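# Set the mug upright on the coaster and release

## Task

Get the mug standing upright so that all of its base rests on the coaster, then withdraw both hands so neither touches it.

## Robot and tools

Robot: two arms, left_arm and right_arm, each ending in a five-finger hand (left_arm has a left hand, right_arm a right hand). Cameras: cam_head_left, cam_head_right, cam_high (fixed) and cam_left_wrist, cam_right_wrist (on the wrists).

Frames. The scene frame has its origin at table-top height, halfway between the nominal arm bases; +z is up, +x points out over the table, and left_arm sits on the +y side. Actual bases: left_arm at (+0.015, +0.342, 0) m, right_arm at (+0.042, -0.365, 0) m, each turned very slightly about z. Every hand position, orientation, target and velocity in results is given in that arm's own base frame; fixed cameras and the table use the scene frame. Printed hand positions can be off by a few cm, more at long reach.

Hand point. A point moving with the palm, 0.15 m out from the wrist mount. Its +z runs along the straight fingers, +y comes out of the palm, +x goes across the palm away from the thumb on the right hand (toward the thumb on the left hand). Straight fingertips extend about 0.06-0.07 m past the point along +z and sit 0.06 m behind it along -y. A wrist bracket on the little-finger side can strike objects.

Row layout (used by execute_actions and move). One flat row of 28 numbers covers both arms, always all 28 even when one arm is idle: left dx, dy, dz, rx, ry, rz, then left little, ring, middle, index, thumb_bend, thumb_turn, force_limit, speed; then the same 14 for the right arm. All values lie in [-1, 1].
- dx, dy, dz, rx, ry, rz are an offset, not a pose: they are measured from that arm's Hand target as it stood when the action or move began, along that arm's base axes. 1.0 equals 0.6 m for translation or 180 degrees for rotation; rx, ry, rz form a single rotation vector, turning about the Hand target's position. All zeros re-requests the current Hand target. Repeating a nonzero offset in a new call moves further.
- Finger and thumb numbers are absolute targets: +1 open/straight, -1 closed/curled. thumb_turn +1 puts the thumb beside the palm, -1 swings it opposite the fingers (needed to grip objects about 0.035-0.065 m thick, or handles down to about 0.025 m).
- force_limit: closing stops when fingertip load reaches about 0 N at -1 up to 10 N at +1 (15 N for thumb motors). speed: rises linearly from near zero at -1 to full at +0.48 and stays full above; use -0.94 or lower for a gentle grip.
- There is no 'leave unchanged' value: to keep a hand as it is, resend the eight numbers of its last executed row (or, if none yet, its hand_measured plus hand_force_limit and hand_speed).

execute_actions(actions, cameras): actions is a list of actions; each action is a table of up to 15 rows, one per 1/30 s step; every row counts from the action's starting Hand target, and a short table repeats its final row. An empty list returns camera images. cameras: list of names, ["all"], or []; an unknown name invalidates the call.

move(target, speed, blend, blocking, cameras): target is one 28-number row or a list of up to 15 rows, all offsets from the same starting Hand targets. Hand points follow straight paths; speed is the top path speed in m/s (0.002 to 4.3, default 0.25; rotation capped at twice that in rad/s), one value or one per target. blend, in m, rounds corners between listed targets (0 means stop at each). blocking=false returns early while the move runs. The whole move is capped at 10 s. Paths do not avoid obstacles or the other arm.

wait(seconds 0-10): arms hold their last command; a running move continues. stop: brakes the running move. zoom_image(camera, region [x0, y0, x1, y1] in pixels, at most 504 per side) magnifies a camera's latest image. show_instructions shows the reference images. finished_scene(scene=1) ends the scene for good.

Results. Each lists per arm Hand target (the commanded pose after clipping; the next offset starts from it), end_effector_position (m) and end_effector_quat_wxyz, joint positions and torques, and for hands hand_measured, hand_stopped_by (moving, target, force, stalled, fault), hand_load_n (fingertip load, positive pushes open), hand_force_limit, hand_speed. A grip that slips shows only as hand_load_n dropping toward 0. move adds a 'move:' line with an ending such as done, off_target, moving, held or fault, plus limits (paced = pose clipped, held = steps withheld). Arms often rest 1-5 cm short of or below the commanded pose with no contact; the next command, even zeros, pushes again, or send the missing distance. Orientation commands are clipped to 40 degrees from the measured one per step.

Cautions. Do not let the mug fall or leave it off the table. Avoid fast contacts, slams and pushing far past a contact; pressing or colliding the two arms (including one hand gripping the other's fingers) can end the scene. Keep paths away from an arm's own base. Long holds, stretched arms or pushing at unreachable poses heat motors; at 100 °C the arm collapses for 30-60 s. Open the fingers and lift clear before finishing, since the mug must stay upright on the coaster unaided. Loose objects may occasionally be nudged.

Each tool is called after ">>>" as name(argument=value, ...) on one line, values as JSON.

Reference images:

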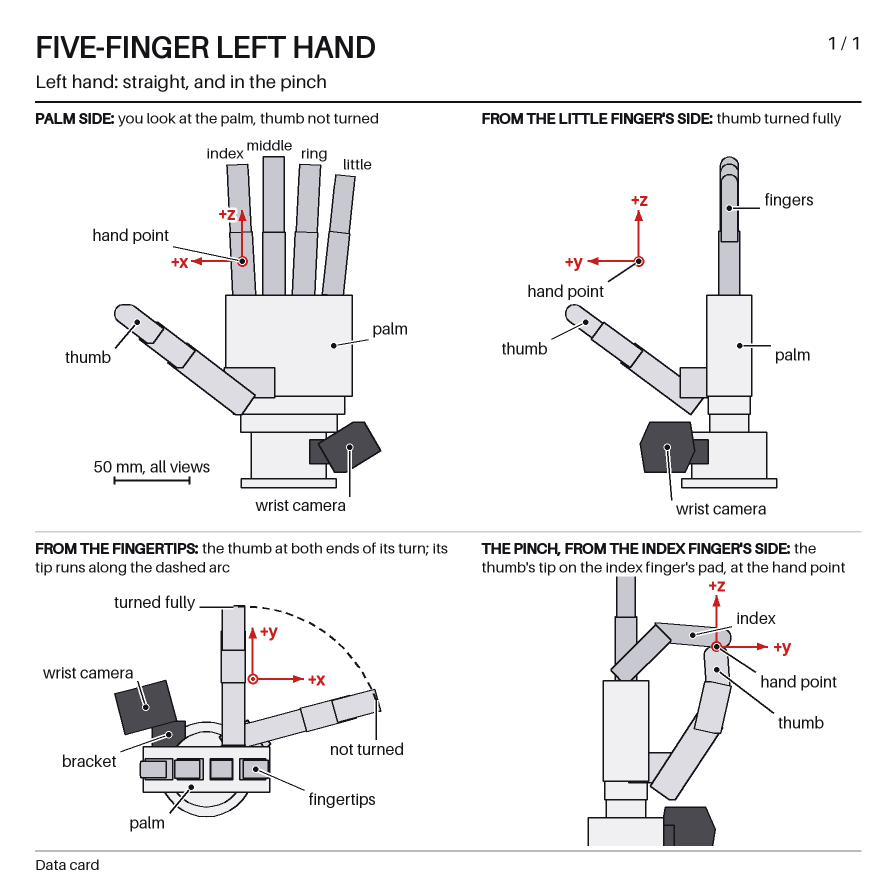

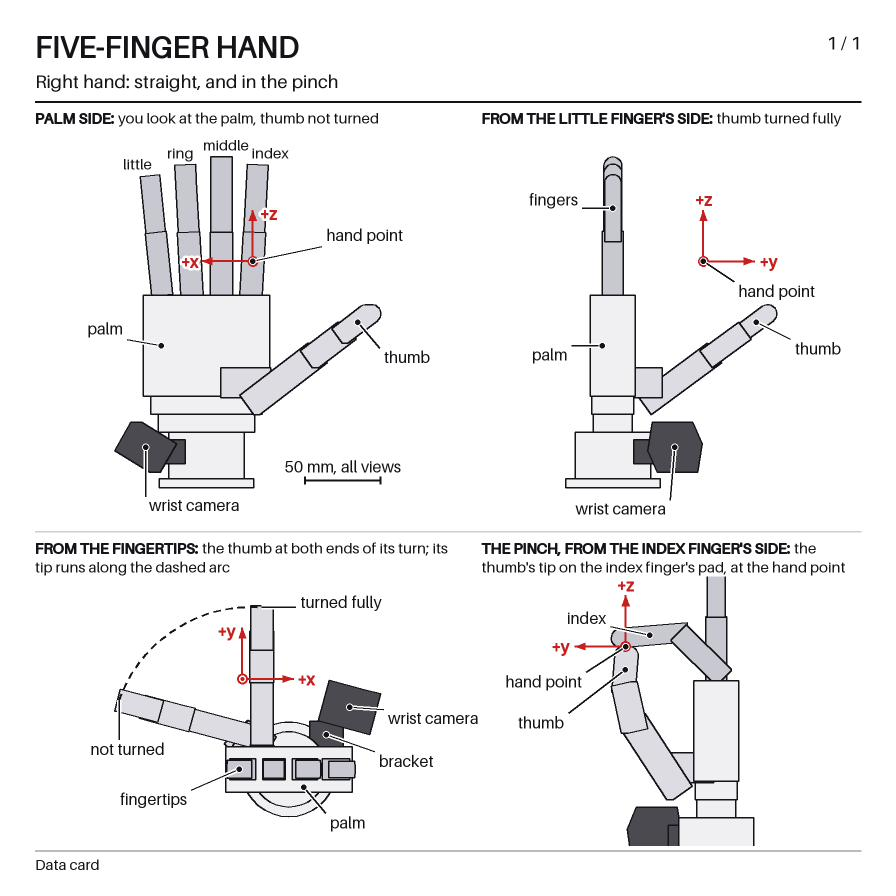

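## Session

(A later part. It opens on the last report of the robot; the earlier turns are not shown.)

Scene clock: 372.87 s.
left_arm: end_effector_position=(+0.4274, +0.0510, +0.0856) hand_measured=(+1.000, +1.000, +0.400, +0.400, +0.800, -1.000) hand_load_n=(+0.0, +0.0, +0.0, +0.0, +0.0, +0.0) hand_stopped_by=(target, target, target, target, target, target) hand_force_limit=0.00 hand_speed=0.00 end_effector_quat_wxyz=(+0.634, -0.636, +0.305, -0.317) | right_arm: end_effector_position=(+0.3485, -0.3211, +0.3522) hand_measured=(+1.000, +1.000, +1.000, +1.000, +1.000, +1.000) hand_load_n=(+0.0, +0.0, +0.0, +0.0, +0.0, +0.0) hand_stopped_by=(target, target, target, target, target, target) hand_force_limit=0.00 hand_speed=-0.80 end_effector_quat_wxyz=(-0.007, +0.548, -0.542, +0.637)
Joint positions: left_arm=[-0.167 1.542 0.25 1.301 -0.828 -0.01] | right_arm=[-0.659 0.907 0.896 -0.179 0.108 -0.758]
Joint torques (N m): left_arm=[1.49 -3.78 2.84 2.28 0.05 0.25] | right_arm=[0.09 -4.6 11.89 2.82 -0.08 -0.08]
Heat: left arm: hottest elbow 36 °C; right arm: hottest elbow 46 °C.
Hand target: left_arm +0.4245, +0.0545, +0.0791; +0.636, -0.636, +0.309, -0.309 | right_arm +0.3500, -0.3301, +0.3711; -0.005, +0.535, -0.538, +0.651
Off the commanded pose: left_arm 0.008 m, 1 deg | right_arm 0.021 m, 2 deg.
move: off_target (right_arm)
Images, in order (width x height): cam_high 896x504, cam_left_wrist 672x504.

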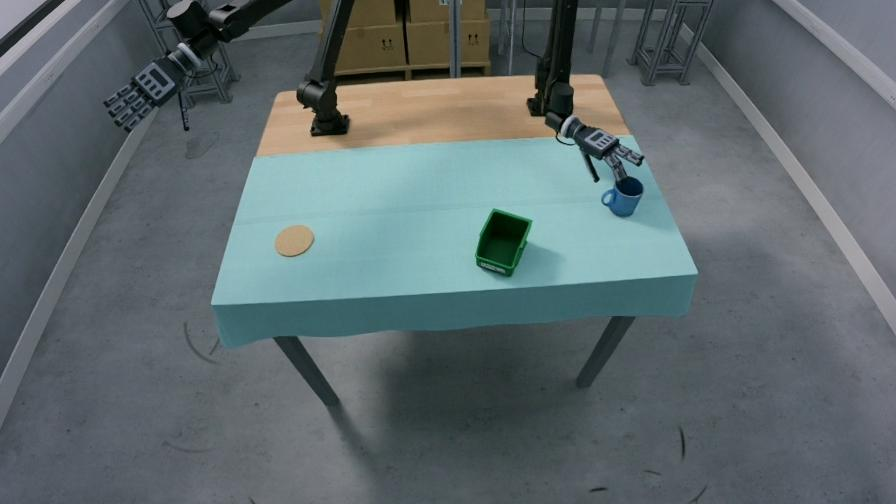

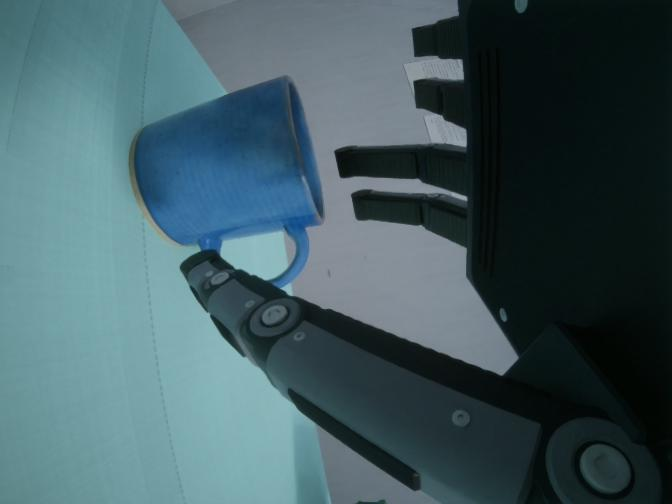

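>>> move(target=[-0.007, 0.0092, -0.03, 0, 0, 0, 1, 1, 0.4, 0.4, 0.4, -1, 0.0, 0.0, 0, 0, 0, 0, 0, 0, 1, 1, 1, 1, 1, 1, 0.0, -0.8], cameras=["cam_high", "cam_left_wrist"], speed=0.06)

>>> zoom_image(camera="cam_high", region=[560, 130, 660, 230])

Scene clock: 387.60 s.
left_arm: end_effector_position=(+0.4235, +0.0564, +0.0673) hand_measured=(+1.000, +1.000, +0.400, +0.400, +0.400, -1.000) hand_load_n=(+0.0, +0.0, +0.0, +0.0, +0.0, +0.0) hand_stopped_by=(target, target, target, target, target, target) hand_force_limit=0.00 hand_speed=0.00 end_effector_quat_wxyz=(+0.634, -0.636, +0.305, -0.317) | right_arm: end_effector_position=(+0.3485, -0.3211, +0.3522) hand_measured=(+1.000, +1.000, +1.000, +1.000, +1.000, +1.000) hand_load_n=(+0.0, +0.0, +0.0, +0.0, +0.0, +0.0) hand_stopped_by=(target, target, target, target, target, target) hand_force_limit=0.00 hand_speed=-0.80 end_effector_quat_wxyz=(-0.007, +0.548, -0.542, +0.637)
Joint positions: left_arm=[-0.148 1.649 0.236 1.421 -0.809 -0.01] | right_arm=[-0.659 0.907 0.896 -0.179 0.108 -0.758]
Joint torques (N m): left_arm=[1.55 -4.31 2.1 2.26 0.04 0.24] | right_arm=[0.09 -4.48 11.86 2.84 -0.08 -0.09]
Heat: left arm: hottest waist 35 °C; right arm: hottest elbow 46 °C.
Hand target: left_arm +0.4202, +0.0600, +0.0610; +0.636, -0.636, +0.310, -0.309 | right_arm +0.3500, -0.3301, +0.3711; -0.005, +0.535, -0.538, +0.651
Off the commanded pose: left_arm 0.008 m, 1 deg | right_arm 0.021 m, 2 deg.
move: off_target (right_arm)
Images, in order (width x height): cam_high 896x504, cam_left_wrist 672x504.

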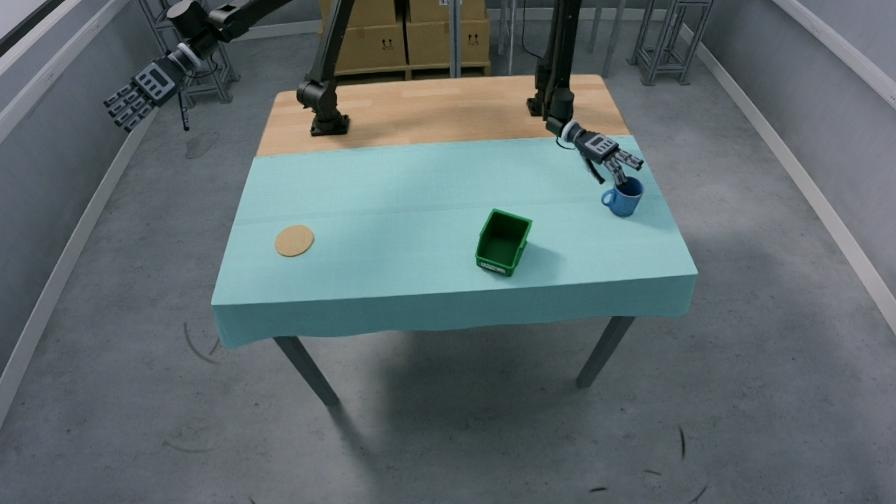

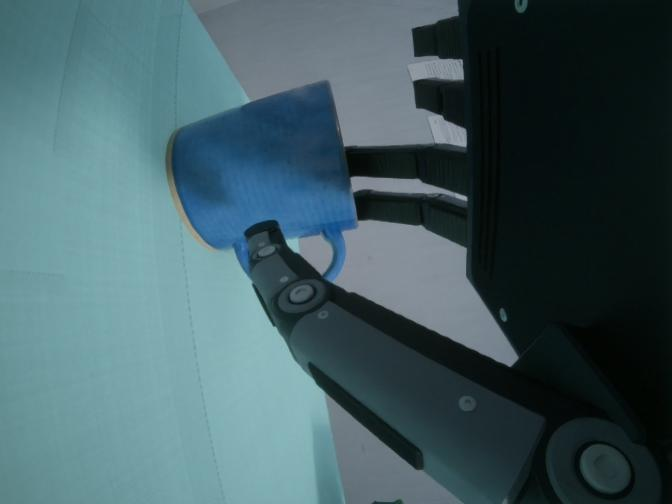

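Scaled by 5.040 from the camera's 896x504 image, which has a finer 1280x720 frame.

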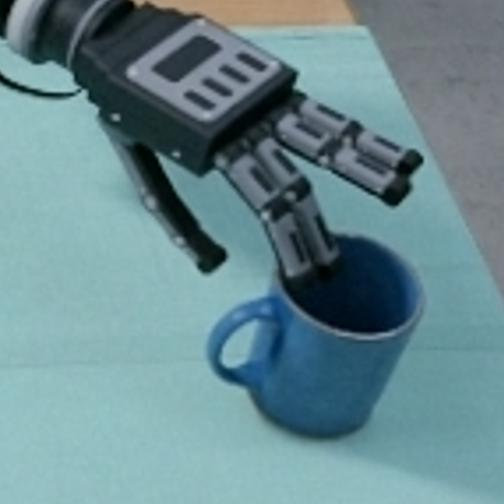

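>>> move(target=[0.0012, 0.0198, 0.0, 0, 0, 0, 1, 1, 0.4, 0.4, 0.0, -1, 0.0, -0.3, 0, 0, 0, 0, 0, 0, 1, 1, 1, 1, 1, 1, 0.0, -0.8], cameras=["cam_high", "cam_left_wrist"], speed=0.05)

>>> zoom_image(camera="cam_high", region=[560, 130, 660, 230])

Scene clock: 398.17 s.
left_arm: end_effector_position=(+0.4251, +0.0683, +0.0677) hand_measured=(+1.000, +1.000, +0.400, +0.400, +0.000, -1.000) hand_load_n=(+0.0, +0.0, +0.0, +0.0, +0.0, +0.0) hand_stopped_by=(target, target, target, target, target, target) hand_force_limit=0.00 hand_speed=-0.30 end_effector_quat_wxyz=(+0.635, -0.636, +0.304, -0.317) | right_arm: end_effector_position=(+0.3485, -0.3211, +0.3522) hand_measured=(+1.000, +1.000, +1.000, +1.000, +1.000, +1.000) hand_load_n=(+0.0, +0.0, +0.5, +0.0, +0.0, +0.0) hand_stopped_by=(target, target, target, target, target, target) hand_force_limit=0.00 hand_speed=-0.80 end_effector_quat_wxyz=(-0.007, +0.548, -0.542, +0.637)
Joint positions: left_arm=[-0.101 1.649 0.236 1.423 -0.762 -0.01] | right_arm=[-0.659 0.907 0.896 -0.179 0.108 -0.758]
Joint torques (N m): left_arm=[1.32 -4.54 1.99 2.35 0.05 0.24] | right_arm=[0.15 -4.48 11.88 2.84 -0.07 -0.09]
Heat: left arm: hottest waist 35 °C; right arm: hottest elbow 46 °C.
Hand target: left_arm +0.4209, +0.0719, +0.0610; +0.636, -0.636, +0.310, -0.309 | right_arm +0.3500, -0.3301, +0.3711; -0.005, +0.535, -0.538, +0.651
Off the commanded pose: left_arm 0.009 m, 1 deg | right_arm 0.021 m, 2 deg.
move: off_target (right_arm)
Images, in order (width x height): cam_high 896x504, cam_left_wrist 672x504.

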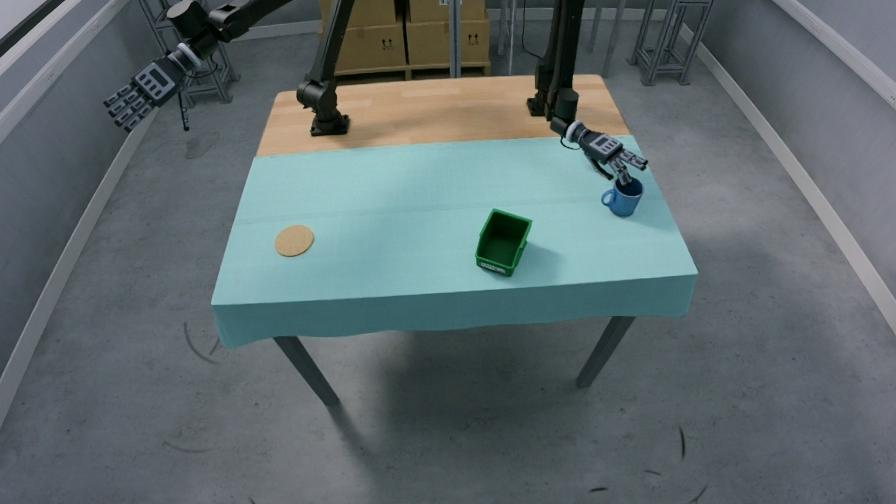

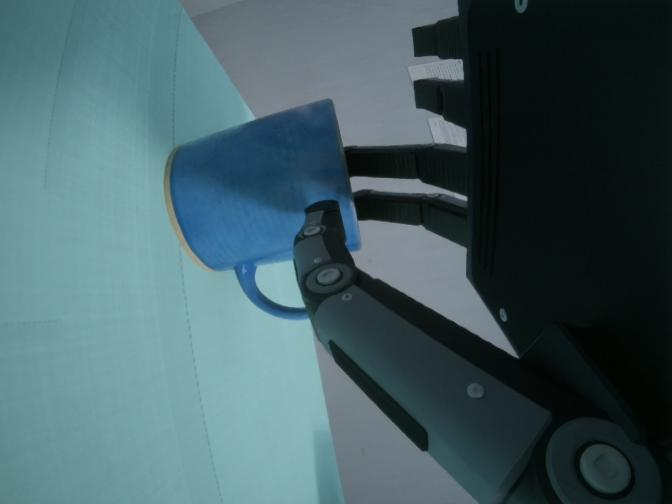

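Scaled by 5.040 from the camera's 896x504 image, which has a finer 1280x720 frame.

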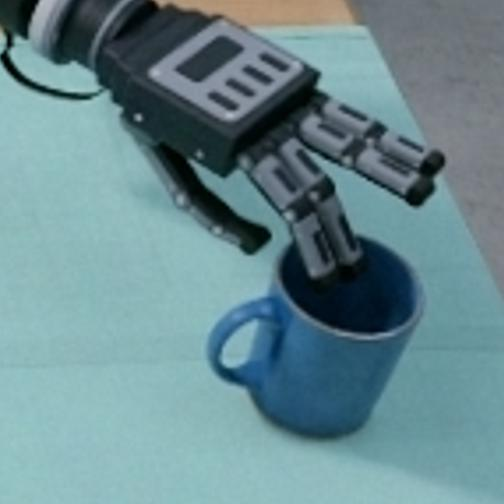

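>>> move(target=[0, 0, 0, 0, 0, 0, 1, 1, -0.4, -0.4, 0.0, -1, -0.5, -0.8, 0, 0, 0, 0, 0, 0, 1, 1, 1, 1, 1, 1, 0.0, -0.8], cameras=["cam_high", "cam_left_wrist"], speed=0.05)

>>> zoom_image(camera="cam_high", region=[560, 130, 660, 230])

Scene clock: 403.73 s.
left_arm: end_effector_position=(+0.4254, +0.0695, +0.0697) hand_measured=(+1.000, +1.000, -0.078, -0.078, +0.000, -1.000) hand_load_n=(+0.0, +0.5, +2.5, +2.5, +0.5, +0.0) hand_stopped_by=(target, target, force, force, target, target) hand_force_limit=-0.50 hand_speed=-0.80 end_effector_quat_wxyz=(+0.636, -0.635, +0.301, -0.319) | right_arm: end_effector_position=(+0.3485, -0.3211, +0.3522) hand_measured=(+1.000, +1.000, +1.000, +1.000, +1.000, +1.000) hand_load_n=(+0.0, -0.5, -0.5, +0.0, +0.0, +0.0) hand_stopped_by=(target, target, target, target, target, target) hand_force_limit=0.00 hand_speed=-0.80 end_effector_quat_wxyz=(-0.007, +0.548, -0.542, +0.637)
Joint positions: left_arm=[-0.098 1.649 0.236 1.431 -0.761 -0.01] | right_arm=[-0.659 0.907 0.896 -0.179 0.108 -0.758]
Joint torques (N m): left_arm=[1.44 -4.42 1.96 2.1 0.05 0.24] | right_arm=[0.15 -4.6 11.88 2.82 -0.07 -0.09]
Heat: left arm: hottest waist 35 °C; right arm: hottest elbow 46 °C.
Hand target: left_arm +0.4209, +0.0719, +0.0610; +0.636, -0.636, +0.310, -0.309 | right_arm +0.3500, -0.3301, +0.3711; -0.005, +0.535, -0.538, +0.651
Off the commanded pose: left_arm 0.010 m, 2 deg | right_arm 0.021 m, 2 deg.
move: off_target (right_arm)
Images, in order (width x height): cam_high 896x504, cam_left_wrist 672x504.

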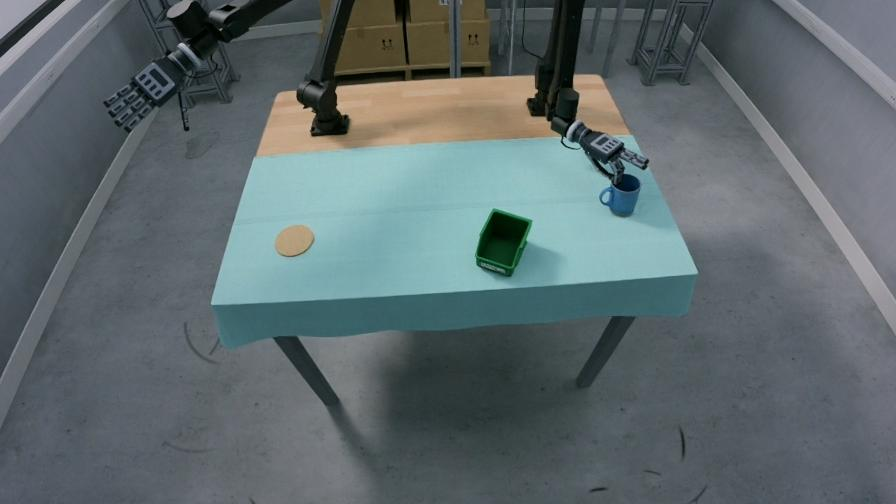

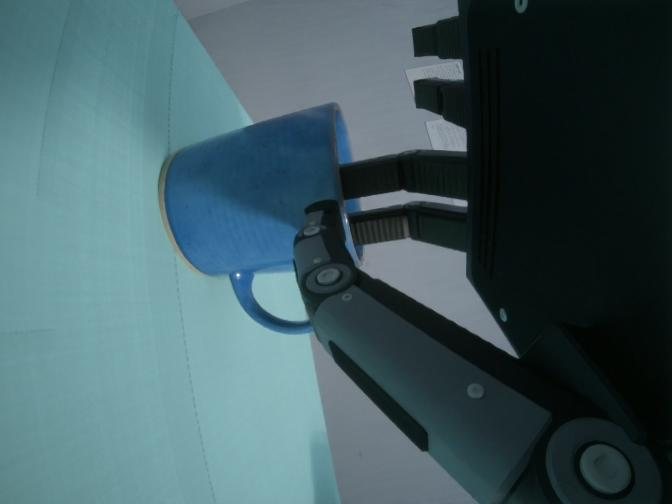

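Scaled by 5.040 from the camera's 896x504 image, which has a finer 1280x720 frame.

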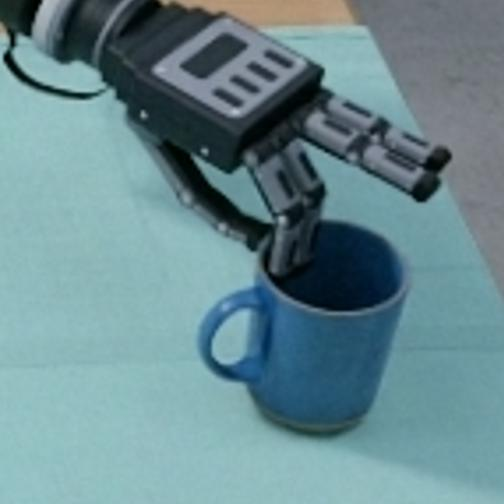

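>>> move(target=[0, 0, 0, 0, 0, 0, 1, 1, -0.5, -0.5, 0.0, -1, 0.3, -0.9, 0, 0, 0, 0, 0, 0, 1, 1, 1, 1, 1, 1, 0.0, -0.8], cameras=["cam_high", "cam_left_wrist"], speed=0.05)

>>> zoom_image(camera="cam_high", region=[560, 130, 660, 230])

Scene clock: 409.13 s.
left_arm: end_effector_position=(+0.4255, +0.0697, +0.0701) hand_measured=(+1.000, +1.000, -0.092, -0.092, +0.000, -1.000) hand_load_n=(+0.0, +0.0, +6.0, +6.0, -0.5, +0.0) hand_stopped_by=(target, target, force, force, target, target) hand_force_limit=0.30 hand_speed=-0.90 end_effector_quat_wxyz=(+0.636, -0.635, +0.300, -0.319) | right_arm: end_effector_position=(+0.3485, -0.3211, +0.3522) hand_measured=(+1.000, +1.000, +1.000, +1.000, +1.000, +1.000) hand_load_n=(+0.0, +0.0, +0.0, +0.0, +0.0, +0.0) hand_stopped_by=(target, target, target, target, target, target) hand_force_limit=0.00 hand_speed=-0.80 end_effector_quat_wxyz=(-0.007, +0.548, -0.542, +0.637)
Joint positions: left_arm=[-0.098 1.649 0.236 1.433 -0.761 -0.01] | right_arm=[-0.659 0.907 0.896 -0.179 0.108 -0.758]
Joint torques (N m): left_arm=[1.14 -4.54 1.95 2.04 0.05 0.24] | right_arm=[-0.03 -4.54 11.88 2.84 -0.07 -0.09]
Heat: left arm: hottest waist 35 °C; right arm: hottest elbow 46 °C.
Hand target: left_arm +0.4209, +0.0719, +0.0610; +0.636, -0.636, +0.310, -0.309 | right_arm +0.3500, -0.3301, +0.3711; -0.005, +0.535, -0.538, +0.651
Off the commanded pose: left_arm 0.010 m, 2 deg | right_arm 0.021 m, 2 deg.
move: off_target (right_arm)
Images, in order (width x height): cam_high 896x504, cam_left_wrist 672x504.

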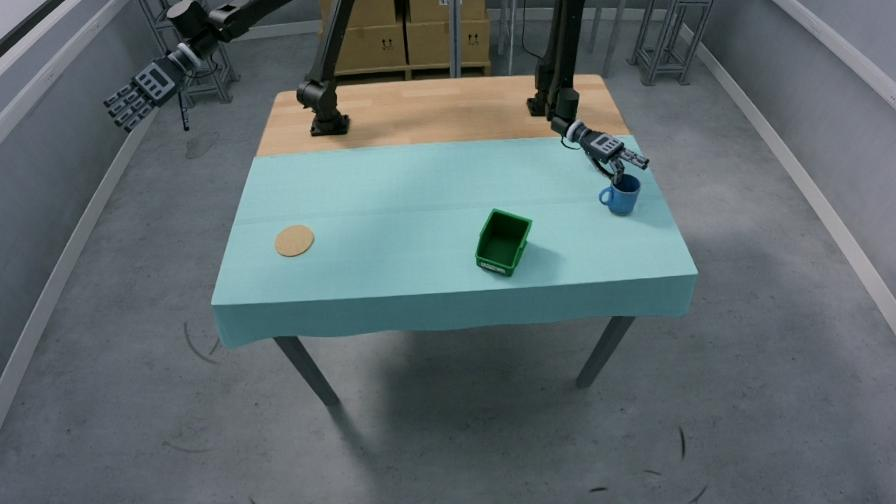

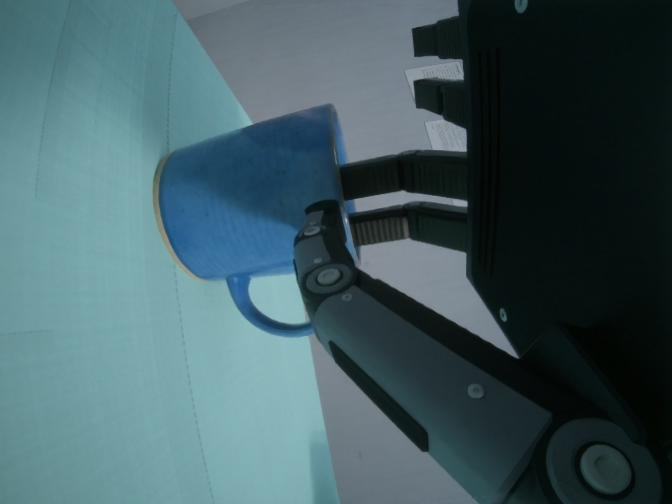

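Scaled by 5.040 from the camera's 896x504 image, which has a finer 1280x720 frame.

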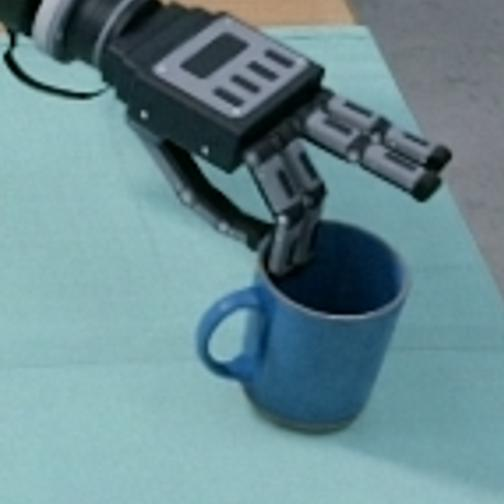

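>>> move(target=[0, 0, 0.09, 0, 0, 0, 1, 1, -0.5, -0.5, 0.0, -1, 0.3, -0.9, 0, 0, 0, 0, 0, 0, 1, 1, 1, 1, 1, 1, 0.0, -0.8], cameras=["cam_high", "cam_left_wrist"], speed=0.06)

>>> zoom_image(camera="cam_high", region=[560, 100, 660, 200])

Scene clock: 415.50 s.
left_arm: end_effector_position=(+0.4132, +0.0713, +0.0963) hand_measured=(+1.000, +1.000, -0.092, -0.092, +0.000, -1.000) hand_load_n=(+0.0, -0.5, +4.0, +4.5, -0.5, +0.0) hand_stopped_by=(target, target, force, force, target, target) hand_force_limit=0.30 hand_speed=-0.90 end_effector_quat_wxyz=(+0.629, -0.641, +0.327, -0.293) | right_arm: end_effector_position=(+0.3485, -0.3211, +0.3522) hand_measured=(+1.000, +1.000, +1.000, +1.000, +1.000, +1.000) hand_load_n=(+0.0, +0.5, +0.0, +0.0, +0.0, +0.0) hand_stopped_by=(target, target, target, target, target, target) hand_force_limit=0.00 hand_speed=-0.80 end_effector_quat_wxyz=(-0.007, +0.548, -0.542, +0.637)
Joint positions: left_arm=[-0.098 1.366 0.228 1.087 -0.76 0.002] | right_arm=[-0.659 0.907 0.896 -0.179 0.108 -0.758]
Joint torques (N m): left_arm=[1.2 -6.36 5.41 1.95 0 0.15] | right_arm=[0.15 -4.54 11.86 2.85 -0.08 -0.09]
Heat: left arm: hottest waist 35 °C; right arm: hottest elbow 46 °C.
Hand target: left_arm +0.4210, +0.0718, +0.1151; +0.636, -0.636, +0.310, -0.309 | right_arm +0.3500, -0.3301, +0.3711; -0.005, +0.535, -0.538, +0.651
Off the commanded pose: left_arm 0.020 m, 3 deg | right_arm 0.021 m, 2 deg.
move: off_target (left_arm, right_arm)
Images, in order (width x height): cam_high 896x504, cam_left_wrist 672x504.

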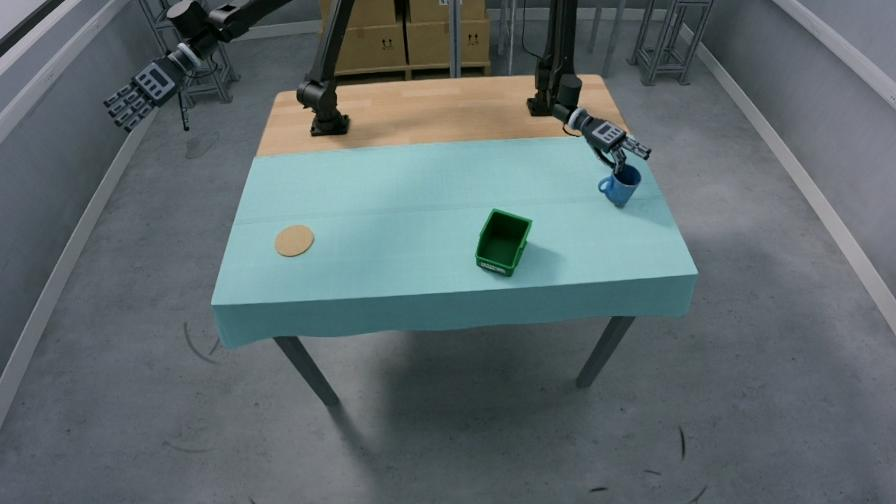

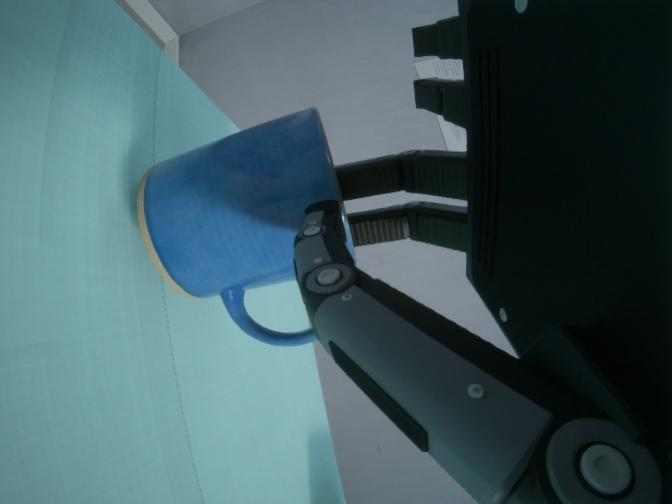

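Scaled by 5.040 from the camera's 896x504 image, which has a finer 1280x720 frame.

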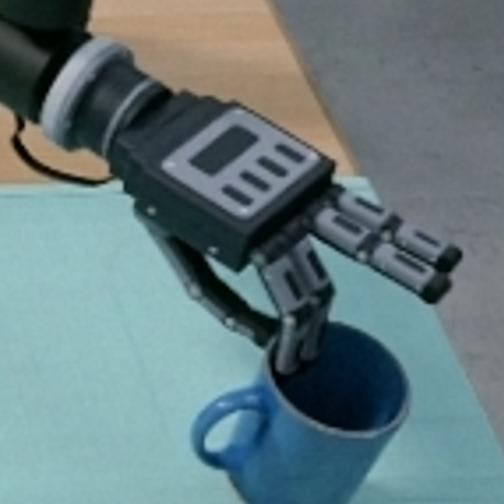

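>>> move(target=[[0, 0, 0.12, 0, 0, 0, 1, 1, -0.5, -0.5, 0.0, -1, 0.3, -0.9, 0, 0, 0, 0, 0, 0, 1, 1, 1, 1, 1, 1, 0.0, -0.8], [0.048, -0.286, 0.19, 0, 0, -0.183, 1, 1, -0.5, -0.5, 0.0, -1, 0.3, -0.9, 0, 0, 0, 0, 0, 0, 1, 1, 1, 1, 1, 1, 0.0, -0.8], [0.048, -0.87, 0.22, 0, 0, -0.406, 1, 1, -0.5, -0.5, 0.0, -1, 0.3, -0.9, 0, 0, 0, 0, 0, 0, 1, 1, 1, 1, 1, 1, 0.0, -0.8]], cameras=["cam_head_left", "cam_high", "cam_left_wrist"], speed=[0.08, 0.18, 0.18], blend=[0.03, 0.08, 0])

Scene clock: 455.30 s.
left_arm: end_effector_position=(+0.4320, -0.4289, +0.2031) hand_measured=(+1.000, +1.000, -0.092, -0.092, +0.000, -1.000) hand_load_n=(+0.0, -0.5, +4.0, +4.5, +0.0, +0.0) hand_stopped_by=(target, target, force, force, target, target) hand_force_limit=0.30 hand_speed=-0.90 end_effector_quat_wxyz=(+0.319, -0.336, +0.658, -0.593) | right_arm: end_effector_position=(+0.3485, -0.3211, +0.3522) hand_measured=(+1.000, +1.000, +1.000, +1.000, +1.000, +1.000) hand_load_n=(+0.0, -0.5, +0.0, +0.0, +0.0, +0.0) hand_stopped_by=(target, target, target, target, target, target) hand_force_limit=0.00 hand_speed=-0.80 end_effector_quat_wxyz=(-0.007, +0.548, -0.542, +0.637)
Joint positions: left_arm=[-0.79 1.433 0.8 0.538 -0.184 0.004] | right_arm=[-0.659 0.907 0.896 -0.179 0.108 -0.758]
Joint torques (N m): left_arm=[0.62 -8.47 11.95 3.28 0 0.12] | right_arm=[0.03 -4.6 11.89 2.81 -0.08 -0.09]
Heat: left arm: hottest elbow 36 °C; right arm: hottest elbow 47 °C.
Hand target: left_arm +0.4499, -0.4502, +0.2471; +0.326, -0.327, +0.627, -0.627 | right_arm +0.3500, -0.3301, +0.3711; -0.005, +0.535, -0.538, +0.651
Off the commanded pose: left_arm 0.052 m, 5 deg | right_arm 0.021 m, 2 deg.
move: off_target (left_arm, right_arm)
Images, in order (width x height): cam_head_left 896x504, cam_high 896x504, cam_left_wrist 672x504.

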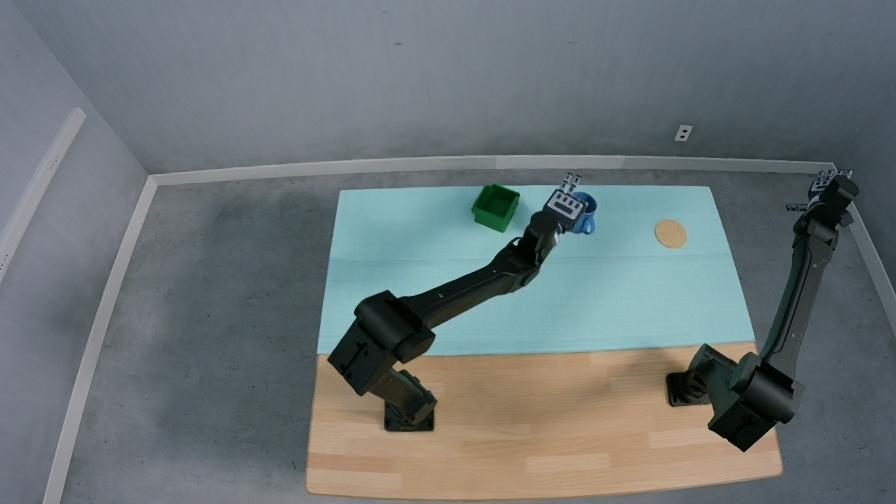

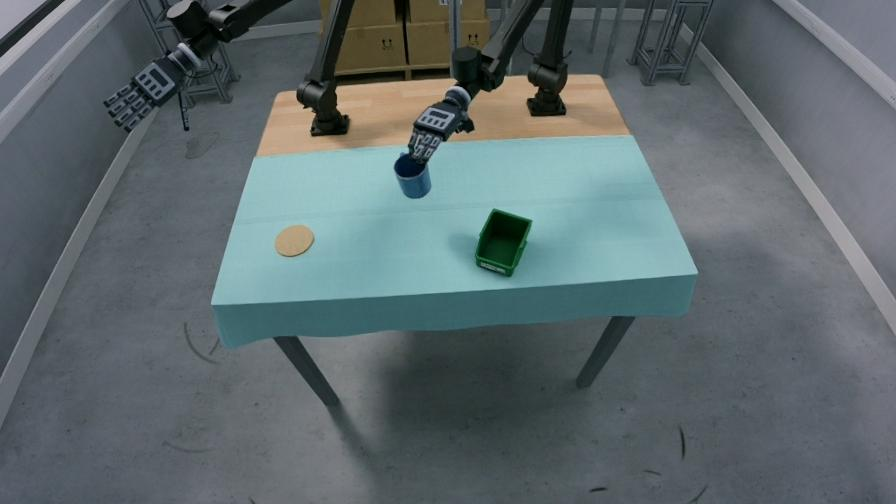

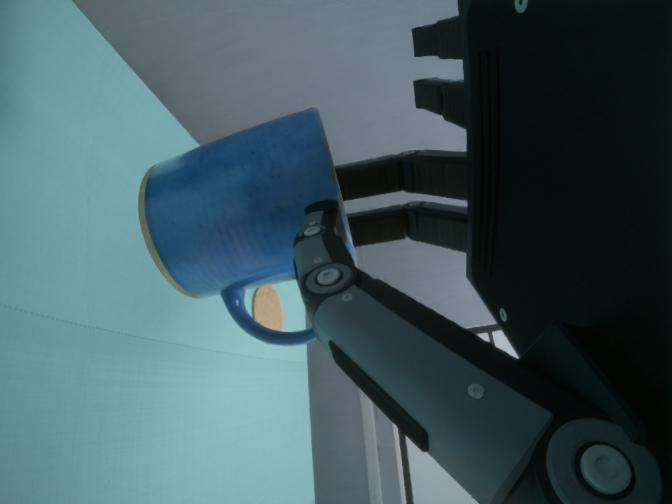

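>>> move(target=[-0.017, -0.467, -0.012, -0.047, -0.029, -0.128, 1, 1, -0.5, -0.5, 0.0, -1, 0.3, -0.9, 0, 0, 0, 0, 0, 0, 1, 1, 1, 1, 1, 1, 0.0, -0.8], cameras=["cam_head_left", "cam_head_right", "cam_high", "cam_left_wrist"], speed=0.15)

>>> zoom_image(camera="cam_high", region=[240, 120, 400, 280])

>>> zoom_image(camera="cam_head_left", region=[590, 150, 730, 290])

Scene clock: 479.90 s.
left_arm: end_effector_position=(+0.4309, -0.7101, +0.2015) hand_measured=(+1.000, +1.000, -0.092, -0.092, +0.000, -1.000) hand_load_n=(+0.0, +0.0, +4.5, +4.0, -0.5, +0.0) hand_stopped_by=(target, target, force, force, target, target) hand_force_limit=0.30 hand_speed=-0.90 end_effector_quat_wxyz=(+0.197, -0.196, +0.647, -0.710) | right_arm: end_effector_position=(+0.3485, -0.3211, +0.3522) hand_measured=(+1.000, +1.000, +1.000, +1.000, +1.000, +1.000) hand_load_n=(+0.0, +0.0, +0.0, +0.0, +0.0, +0.0) hand_stopped_by=(target, target, target, target, target, target) hand_force_limit=0.00 hand_speed=-0.80 end_effector_quat_wxyz=(-0.007, +0.548, -0.542, +0.637)
Joint positions: left_arm=[-0.98 1.994 1.411 0.671 0.026 -0.025] | right_arm=[-0.659 0.907 0.896 -0.179 0.108 -0.758]
Joint torques (N m): left_arm=[0.5 -15.74 12.12 2.82 0 0.02] | right_arm=[0.03 -4.48 11.88 2.82 -0.08 -0.09]
Heat: left arm: hottest elbow 40 °C; right arm: hottest elbow 47 °C.
Hand target: left_arm +0.4398, -0.7302, +0.2397; +0.198, -0.189, +0.617, -0.738 | right_arm +0.3500, -0.3301, +0.3711; -0.005, +0.535, -0.538, +0.651
Off the commanded pose: left_arm 0.044 m, 5 deg | right_arm 0.021 m, 2 deg.
move: off_target (left_arm, right_arm)
Images, in order (width x height): cam_head_left 896x504, cam_head_right 896x504, cam_high 896x504, cam_left_wrist 672x504.

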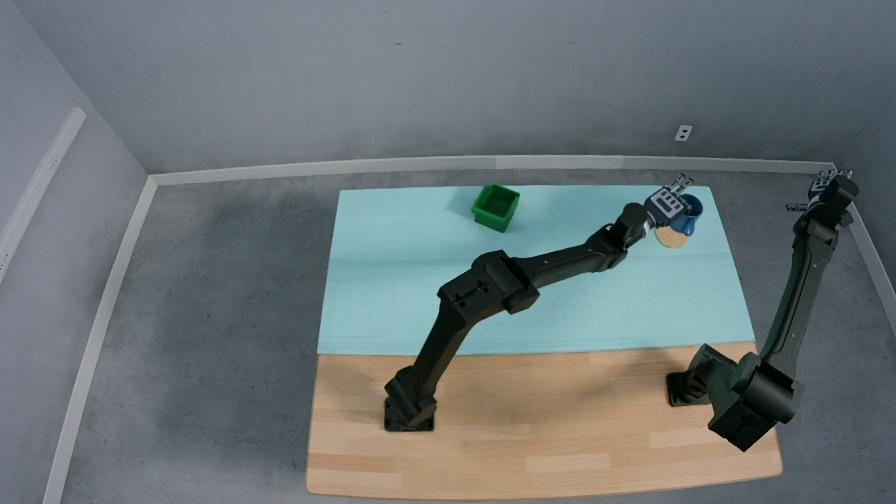

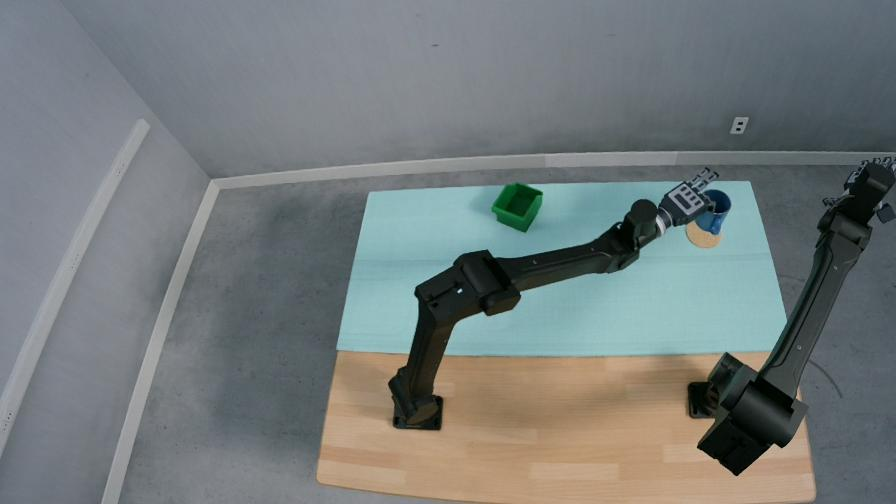

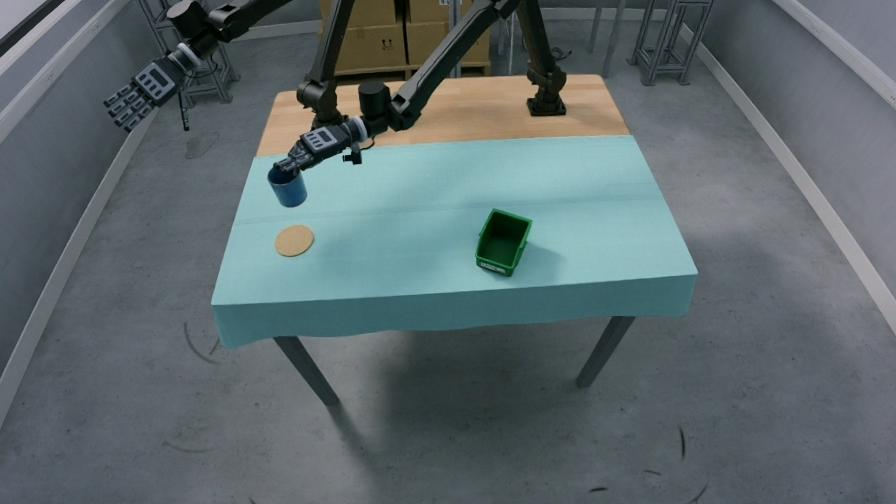

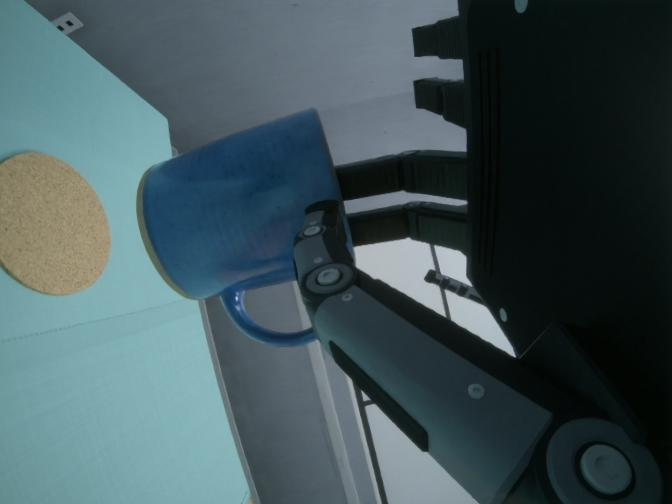

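Scaled by 3.150 from the camera's 896x504 image, which has a finer 1280x720 frame.

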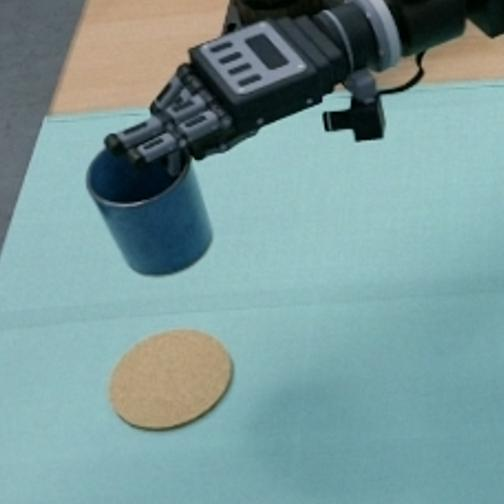

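Scaled by 3.600 from the camera's 896x504 image, which has a finer 1280x720 frame.

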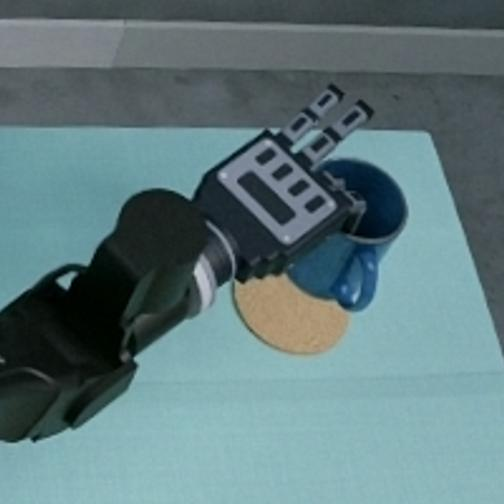

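>>> move(target=[0.017, -0.02, -0.133, -0.028, -0.018, 0, 1, 1, -0.5, -0.5, 0.0, -1, 0.3, -0.9, 0, 0, 0, 0, 0, 0, 1, 1, 1, 1, 1, 1, 0.0, -0.8], cameras=["cam_head_left", "cam_head_right", "cam_high", "cam_left_wrist"], speed=0.08)

>>> zoom_image(camera="cam_high", region=[240, 160, 360, 280])

>>> zoom_image(camera="cam_head_left", region=[610, 170, 730, 290])

>>> zoom_image(camera="cam_head_right", region=[640, 160, 760, 280])

Scene clock: 501.63 s.
left_arm: end_effector_position=(+0.4399, -0.7244, +0.1195) hand_measured=(+1.000, +1.000, -0.092, -0.092, +0.000, -1.000) hand_load_n=(+0.0, +0.0, +4.5, +5.0, -1.0, +0.0) hand_stopped_by=(target, target, force, force, target, target) hand_force_limit=0.30 hand_speed=-0.90 end_effector_quat_wxyz=(-0.205, +0.185, -0.615, +0.739) | right_arm: end_effector_position=(+0.3485, -0.3211, +0.3522) hand_measured=(+1.000, +1.000, +1.000, +1.000, +1.000, +1.000) hand_load_n=(+0.0, +0.0, +0.0, +0.0, +0.0, +0.0) hand_stopped_by=(target, target, target, target, target, target) hand_force_limit=0.00 hand_speed=-0.80 end_effector_quat_wxyz=(-0.007, +0.548, -0.542, +0.637)
Joint positions: left_arm=[-0.98 2.198 1.427 0.948 0.028 -0.027] | right_arm=[-0.659 0.907 0.896 -0.179 0.108 -0.758]
Joint torques (N m): left_arm=[0.91 -17.38 10.86 3.34 0.02 0.02] | right_arm=[0.03 -4.6 11.88 2.84 -0.08 -0.08]
Motor temperatures (°C): left_arm=[35 36 45 29 31 31] | right_arm=[32 34 47 35 29 30]
Heat: left arm: hottest elbow 45 °C; right arm: hottest elbow 47 °C.
Hand target: left_arm +0.4500, -0.7423, +0.1600; -0.207, +0.177, -0.578, +0.769 | right_arm +0.3500, -0.3301, +0.3711; -0.005, +0.535, -0.538, +0.651
Off the commanded pose: left_arm 0.045 m, 6 deg | right_arm 0.021 m, 2 deg.
move: off_target (left_arm, right_arm)
Images, in order (width x height): cam_head_left 896x504, cam_head_right 896x504, cam_high 896x504, cam_left_wrist 672x504.

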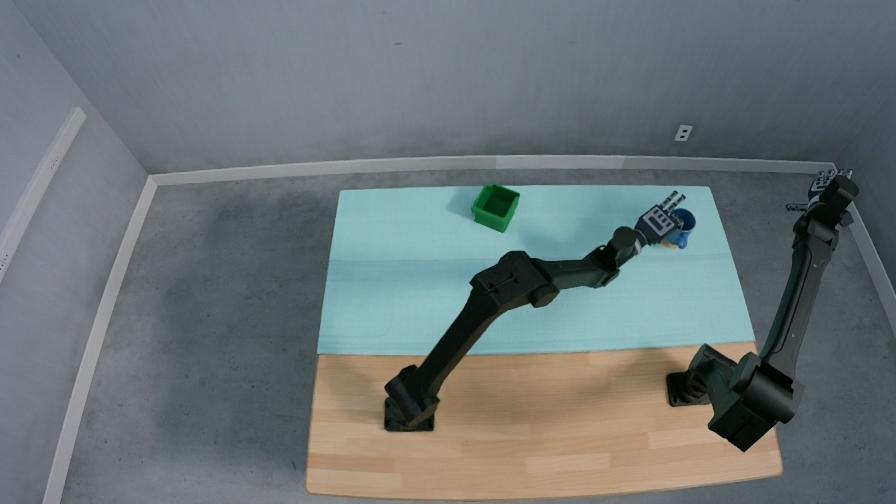

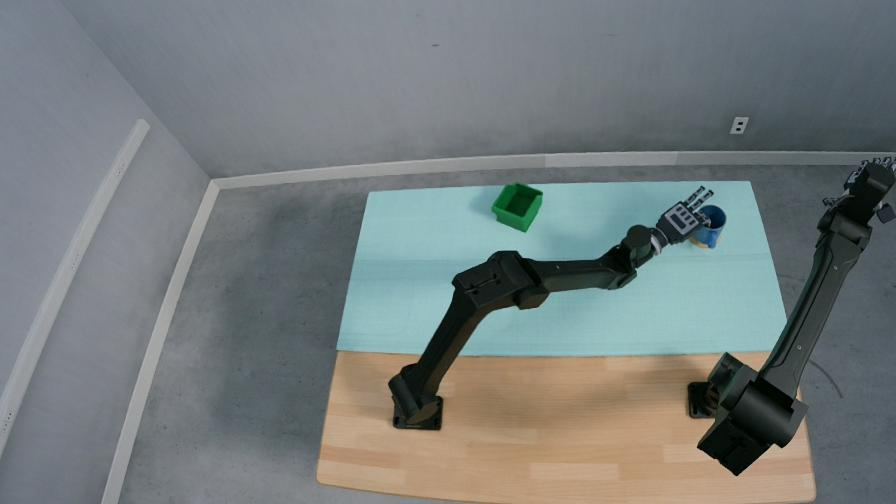

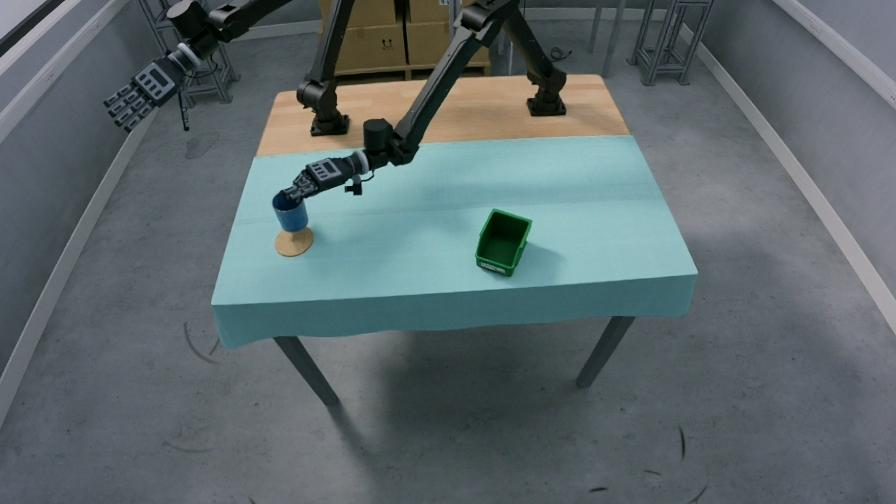

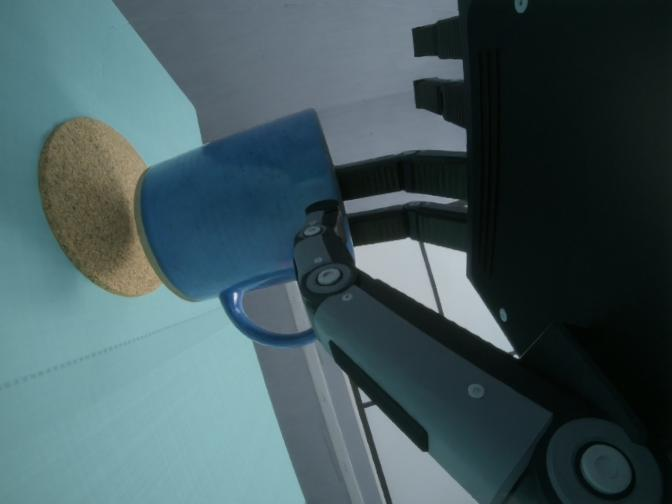

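Scaled by 4.200 from the camera's 896x504 image, which has a finer 1280x720 frame.

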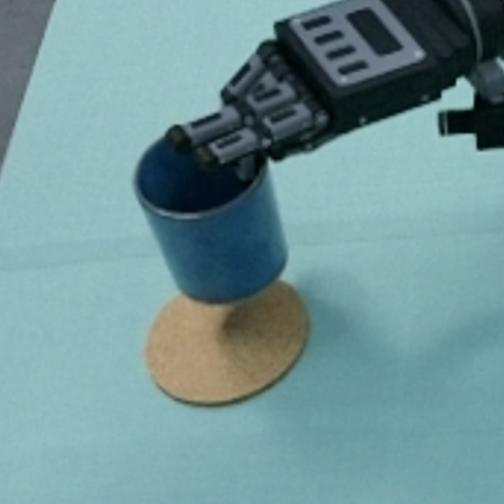

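Scaled by 4.200 from the camera's 896x504 image, which has a finer 1280x720 frame.

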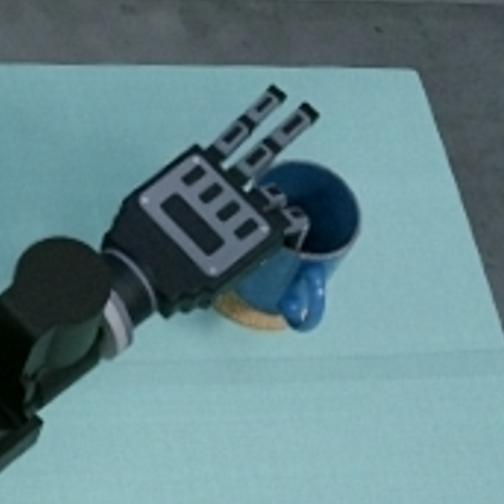

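Scaled by 4.200 from the camera's 896x504 image, which has a finer 1280x720 frame.

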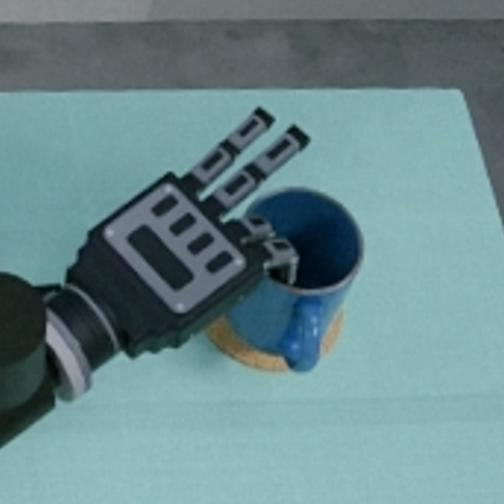

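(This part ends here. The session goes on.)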